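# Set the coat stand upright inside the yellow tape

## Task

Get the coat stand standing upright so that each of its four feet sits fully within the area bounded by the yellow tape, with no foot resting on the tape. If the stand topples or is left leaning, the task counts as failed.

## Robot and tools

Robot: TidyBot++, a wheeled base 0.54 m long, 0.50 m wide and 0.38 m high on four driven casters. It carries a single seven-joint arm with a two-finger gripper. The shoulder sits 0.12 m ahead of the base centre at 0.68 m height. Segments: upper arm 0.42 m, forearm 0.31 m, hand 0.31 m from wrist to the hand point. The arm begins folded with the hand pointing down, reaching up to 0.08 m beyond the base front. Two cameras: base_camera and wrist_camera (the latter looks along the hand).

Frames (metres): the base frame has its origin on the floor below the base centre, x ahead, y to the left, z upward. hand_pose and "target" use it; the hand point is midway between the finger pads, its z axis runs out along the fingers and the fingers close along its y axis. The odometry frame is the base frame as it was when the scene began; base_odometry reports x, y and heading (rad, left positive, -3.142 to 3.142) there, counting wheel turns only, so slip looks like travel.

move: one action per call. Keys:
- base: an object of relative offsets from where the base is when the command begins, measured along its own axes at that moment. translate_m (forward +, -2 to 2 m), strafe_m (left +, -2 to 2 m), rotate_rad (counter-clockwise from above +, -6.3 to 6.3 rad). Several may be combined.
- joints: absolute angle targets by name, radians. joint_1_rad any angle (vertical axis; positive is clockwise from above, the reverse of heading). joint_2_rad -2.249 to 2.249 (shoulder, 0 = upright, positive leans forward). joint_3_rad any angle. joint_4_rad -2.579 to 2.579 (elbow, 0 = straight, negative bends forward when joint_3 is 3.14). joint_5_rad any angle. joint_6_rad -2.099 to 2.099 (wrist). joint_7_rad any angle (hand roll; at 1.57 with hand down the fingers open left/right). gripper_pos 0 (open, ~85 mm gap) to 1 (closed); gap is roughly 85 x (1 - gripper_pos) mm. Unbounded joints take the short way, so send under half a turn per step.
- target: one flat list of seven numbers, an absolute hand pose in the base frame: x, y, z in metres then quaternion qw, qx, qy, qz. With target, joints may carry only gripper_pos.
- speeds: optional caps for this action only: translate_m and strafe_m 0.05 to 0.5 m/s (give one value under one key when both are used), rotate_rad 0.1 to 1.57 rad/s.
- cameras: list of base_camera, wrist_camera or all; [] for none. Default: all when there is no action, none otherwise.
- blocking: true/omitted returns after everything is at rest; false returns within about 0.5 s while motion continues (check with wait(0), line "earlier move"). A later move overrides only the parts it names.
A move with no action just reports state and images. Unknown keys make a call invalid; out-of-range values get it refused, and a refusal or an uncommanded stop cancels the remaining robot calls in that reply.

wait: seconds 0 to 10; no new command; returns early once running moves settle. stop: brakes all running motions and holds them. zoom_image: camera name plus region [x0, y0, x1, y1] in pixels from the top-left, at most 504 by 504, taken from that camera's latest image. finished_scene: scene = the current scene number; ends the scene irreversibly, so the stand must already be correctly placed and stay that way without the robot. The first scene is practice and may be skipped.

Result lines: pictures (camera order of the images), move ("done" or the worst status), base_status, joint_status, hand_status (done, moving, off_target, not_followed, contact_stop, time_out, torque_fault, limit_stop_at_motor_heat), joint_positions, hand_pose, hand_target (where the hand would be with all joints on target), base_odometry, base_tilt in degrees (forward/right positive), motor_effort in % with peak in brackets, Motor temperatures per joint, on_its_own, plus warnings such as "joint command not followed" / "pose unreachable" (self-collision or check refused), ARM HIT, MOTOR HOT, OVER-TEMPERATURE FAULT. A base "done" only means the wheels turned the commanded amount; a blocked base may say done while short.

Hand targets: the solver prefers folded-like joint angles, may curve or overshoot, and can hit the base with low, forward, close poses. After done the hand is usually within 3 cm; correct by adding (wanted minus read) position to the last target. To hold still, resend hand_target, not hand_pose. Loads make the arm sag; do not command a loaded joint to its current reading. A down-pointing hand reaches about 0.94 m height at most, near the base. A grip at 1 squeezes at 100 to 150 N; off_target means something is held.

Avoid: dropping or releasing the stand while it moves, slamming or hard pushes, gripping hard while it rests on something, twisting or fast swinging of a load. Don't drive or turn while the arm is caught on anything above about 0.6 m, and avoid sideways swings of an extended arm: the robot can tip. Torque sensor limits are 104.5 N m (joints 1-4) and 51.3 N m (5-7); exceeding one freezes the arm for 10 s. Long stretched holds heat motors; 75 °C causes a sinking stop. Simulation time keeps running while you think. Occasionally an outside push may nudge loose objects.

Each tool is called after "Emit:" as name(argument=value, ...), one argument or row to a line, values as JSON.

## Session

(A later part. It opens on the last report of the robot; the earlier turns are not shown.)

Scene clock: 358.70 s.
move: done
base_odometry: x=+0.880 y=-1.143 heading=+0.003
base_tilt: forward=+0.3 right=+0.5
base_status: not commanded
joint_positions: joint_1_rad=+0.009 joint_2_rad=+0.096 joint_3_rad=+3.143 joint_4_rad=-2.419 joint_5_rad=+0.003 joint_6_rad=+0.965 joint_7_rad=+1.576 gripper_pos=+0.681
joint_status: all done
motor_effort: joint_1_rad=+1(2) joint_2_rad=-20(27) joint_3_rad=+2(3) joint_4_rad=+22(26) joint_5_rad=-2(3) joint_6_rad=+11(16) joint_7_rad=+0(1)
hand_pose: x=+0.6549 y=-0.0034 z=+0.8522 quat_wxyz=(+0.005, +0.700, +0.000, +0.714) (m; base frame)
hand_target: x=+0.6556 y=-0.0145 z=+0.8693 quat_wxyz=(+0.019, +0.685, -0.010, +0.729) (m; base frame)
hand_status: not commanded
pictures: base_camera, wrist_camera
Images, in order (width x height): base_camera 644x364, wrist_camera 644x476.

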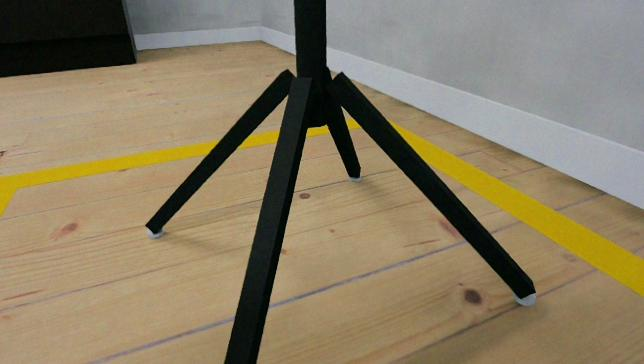

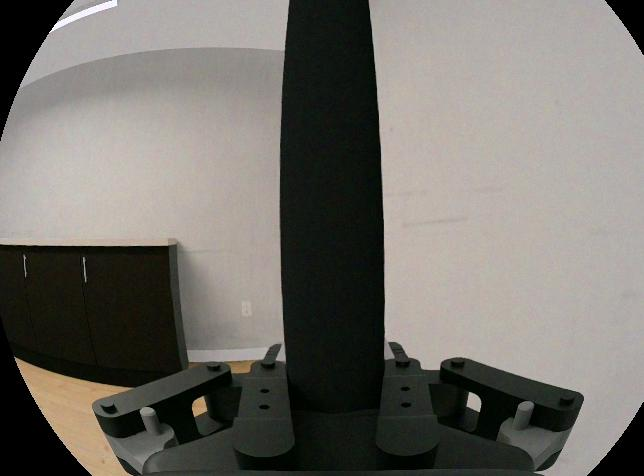

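Emit:
move(
  joints={"joint_4_rad": -2.425, "joint_6_rad": 0.98},
)

Emit:
move(
  joints={"gripper_pos": 0.66},
)

Emit:
move(
  joints={"gripper_pos": 0.6},
  cameras=["all"],
)

Scene clock: 365.37 s.
move: done
base_odometry: x=+0.880 y=-1.143 heading=+0.003
base_tilt: forward=+0.3 right=+0.5
base_status: not commanded
joint_positions: joint_1_rad=+0.009 joint_2_rad=+0.094 joint_3_rad=+3.143 joint_4_rad=-2.424 joint_5_rad=+0.003 joint_6_rad=+0.967 joint_7_rad=+1.576 gripper_pos=+0.681
joint_status: all done
motor_effort: joint_1_rad=+1(2) joint_2_rad=-17(20) joint_3_rad=+2(3) joint_4_rad=+19(21) joint_5_rad=-2(3) joint_6_rad=+8(11) joint_7_rad=+0(1)
hand_pose: x=+0.6532 y=-0.0034 z=+0.8513 quat_wxyz=(+0.005, +0.700, +0.000, +0.714) (m; base frame)
hand_target: x=+0.6517 y=-0.0144 z=+0.8584 quat_wxyz=(+0.019, +0.694, -0.010, +0.720) (m; base frame)
hand_status: not commanded

Scene clock: 366.07 s.
move: done
base_odometry: x=+0.880 y=-1.142 heading=+0.004
base_tilt: forward=+0.3 right=+0.5
base_status: not commanded
joint_positions: joint_1_rad=+0.009 joint_2_rad=+0.093 joint_3_rad=+3.142 joint_4_rad=-2.428 joint_5_rad=+0.003 joint_6_rad=+0.968 joint_7_rad=+1.576 gripper_pos=+0.659
joint_status: all done
motor_effort: joint_1_rad=+0(3) joint_2_rad=-17(21) joint_3_rad=+3(3) joint_4_rad=+19(24) joint_5_rad=-2(3) joint_6_rad=+8(10) joint_7_rad=-1(1)
hand_pose: x=+0.6523 y=-0.0030 z=+0.8506 quat_wxyz=(+0.005, +0.701, +0.000, +0.713) (m; base frame)
hand_target: x=+0.6517 y=-0.0144 z=+0.8584 quat_wxyz=(+0.019, +0.694, -0.010, +0.720) (m; base frame)
hand_status: not commanded

Scene clock: 366.57 s.
move: done
base_odometry: x=+0.880 y=-1.142 heading=+0.004
base_tilt: forward=+0.3 right=+0.5
base_status: not commanded
joint_positions: joint_1_rad=+0.009 joint_2_rad=+0.093 joint_3_rad=+3.142 joint_4_rad=-2.428 joint_5_rad=+0.001 joint_6_rad=+0.968 joint_7_rad=+1.576 gripper_pos=+0.600
joint_status: all done
motor_effort: joint_1_rad=+0(2) joint_2_rad=-20(22) joint_3_rad=+1(2) joint_4_rad=+16(23) joint_5_rad=+0(1) joint_6_rad=+8(9) joint_7_rad=+0(0)
hand_pose: x=+0.6522 y=-0.0036 z=+0.8504 quat_wxyz=(+0.005, +0.701, -0.001, +0.713) (m; base frame)
hand_target: x=+0.6517 y=-0.0144 z=+0.8584 quat_wxyz=(+0.019, +0.694, -0.010, +0.720) (m; base frame)
hand_status: not commanded
pictures: base_camera, wrist_camera
Images, in order (width x height): base_camera 644x364, wrist_camera 644x476.

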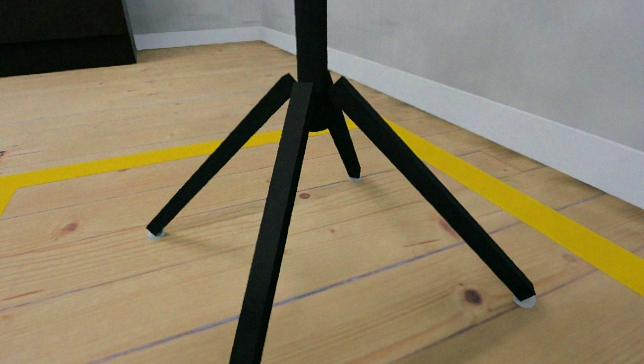

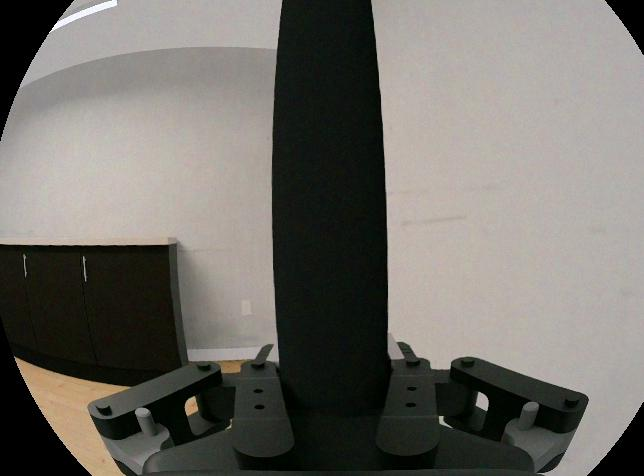

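Emit:
move(
  joints={"gripper_pos": 0.0},
)

Emit:
move(
  base={"translate_m": -0.4},
  speeds={"translate_m": 0.15},
  cameras=["all"],
)

Scene clock: 372.40 s.
move: done
base_odometry: x=+0.880 y=-1.142 heading=+0.004
base_tilt: forward=+0.4 right=+0.5
base_status: not commanded
joint_positions: joint_1_rad=+0.009 joint_2_rad=+0.093 joint_3_rad=+3.142 joint_4_rad=-2.428 joint_5_rad=+0.001 joint_6_rad=+0.968 joint_7_rad=+1.576 gripper_pos=+0.000
joint_status: all done
motor_effort: joint_1_rad=+0(2) joint_2_rad=-19(20) joint_3_rad=+1(1) joint_4_rad=+16(16) joint_5_rad=-1(1) joint_6_rad=+8(9) joint_7_rad=+0(1)
hand_pose: x=+0.6522 y=-0.0036 z=+0.8504 quat_wxyz=(+0.005, +0.701, -0.001, +0.713) (m; base frame)
hand_target: x=+0.6517 y=-0.0144 z=+0.8584 quat_wxyz=(+0.019, +0.694, -0.010, +0.720) (m; base frame)
hand_status: not commanded

Scene clock: 375.73 s.
move: done
base_odometry: x=+0.480 y=-1.144 heading=+0.004
base_tilt: forward=+0.3 right=+0.5
base_status: done
joint_positions: joint_1_rad=+0.009 joint_2_rad=+0.094 joint_3_rad=+3.142 joint_4_rad=-2.428 joint_5_rad=+0.001 joint_6_rad=+0.968 joint_7_rad=+1.576 gripper_pos=+0.000
joint_status: not commanded
motor_effort: joint_1_rad=+0(2) joint_2_rad=-19(22) joint_3_rad=+1(1) joint_4_rad=+16(17) joint_5_rad=+0(1) joint_6_rad=+8(9) joint_7_rad=+0(1)
hand_pose: x=+0.6523 y=-0.0036 z=+0.8503 quat_wxyz=(+0.005, +0.701, -0.001, +0.713) (m; base frame)
hand_target: x=+0.6517 y=-0.0144 z=+0.8584 quat_wxyz=(+0.019, +0.694, -0.010, +0.720) (m; base frame)
hand_status: not commanded
pictures: base_camera, wrist_camera
Images, in order (width x height): base_camera 644x364, wrist_camera 644x476.

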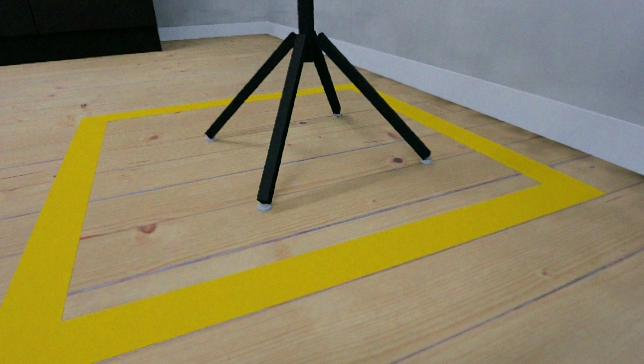

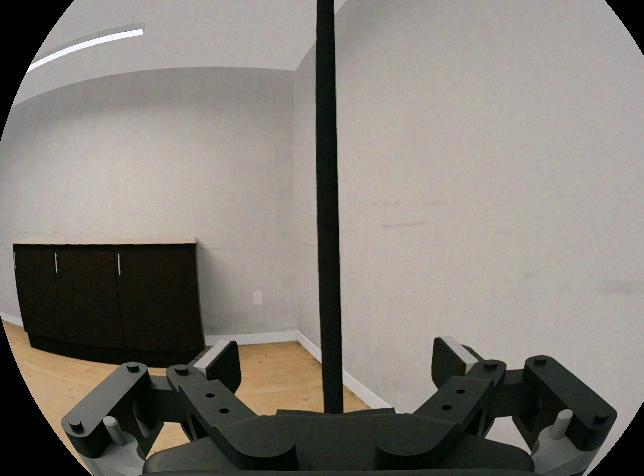

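Emit:
finished_scene(
  scene=1,
)

The scene is finished: the task was done.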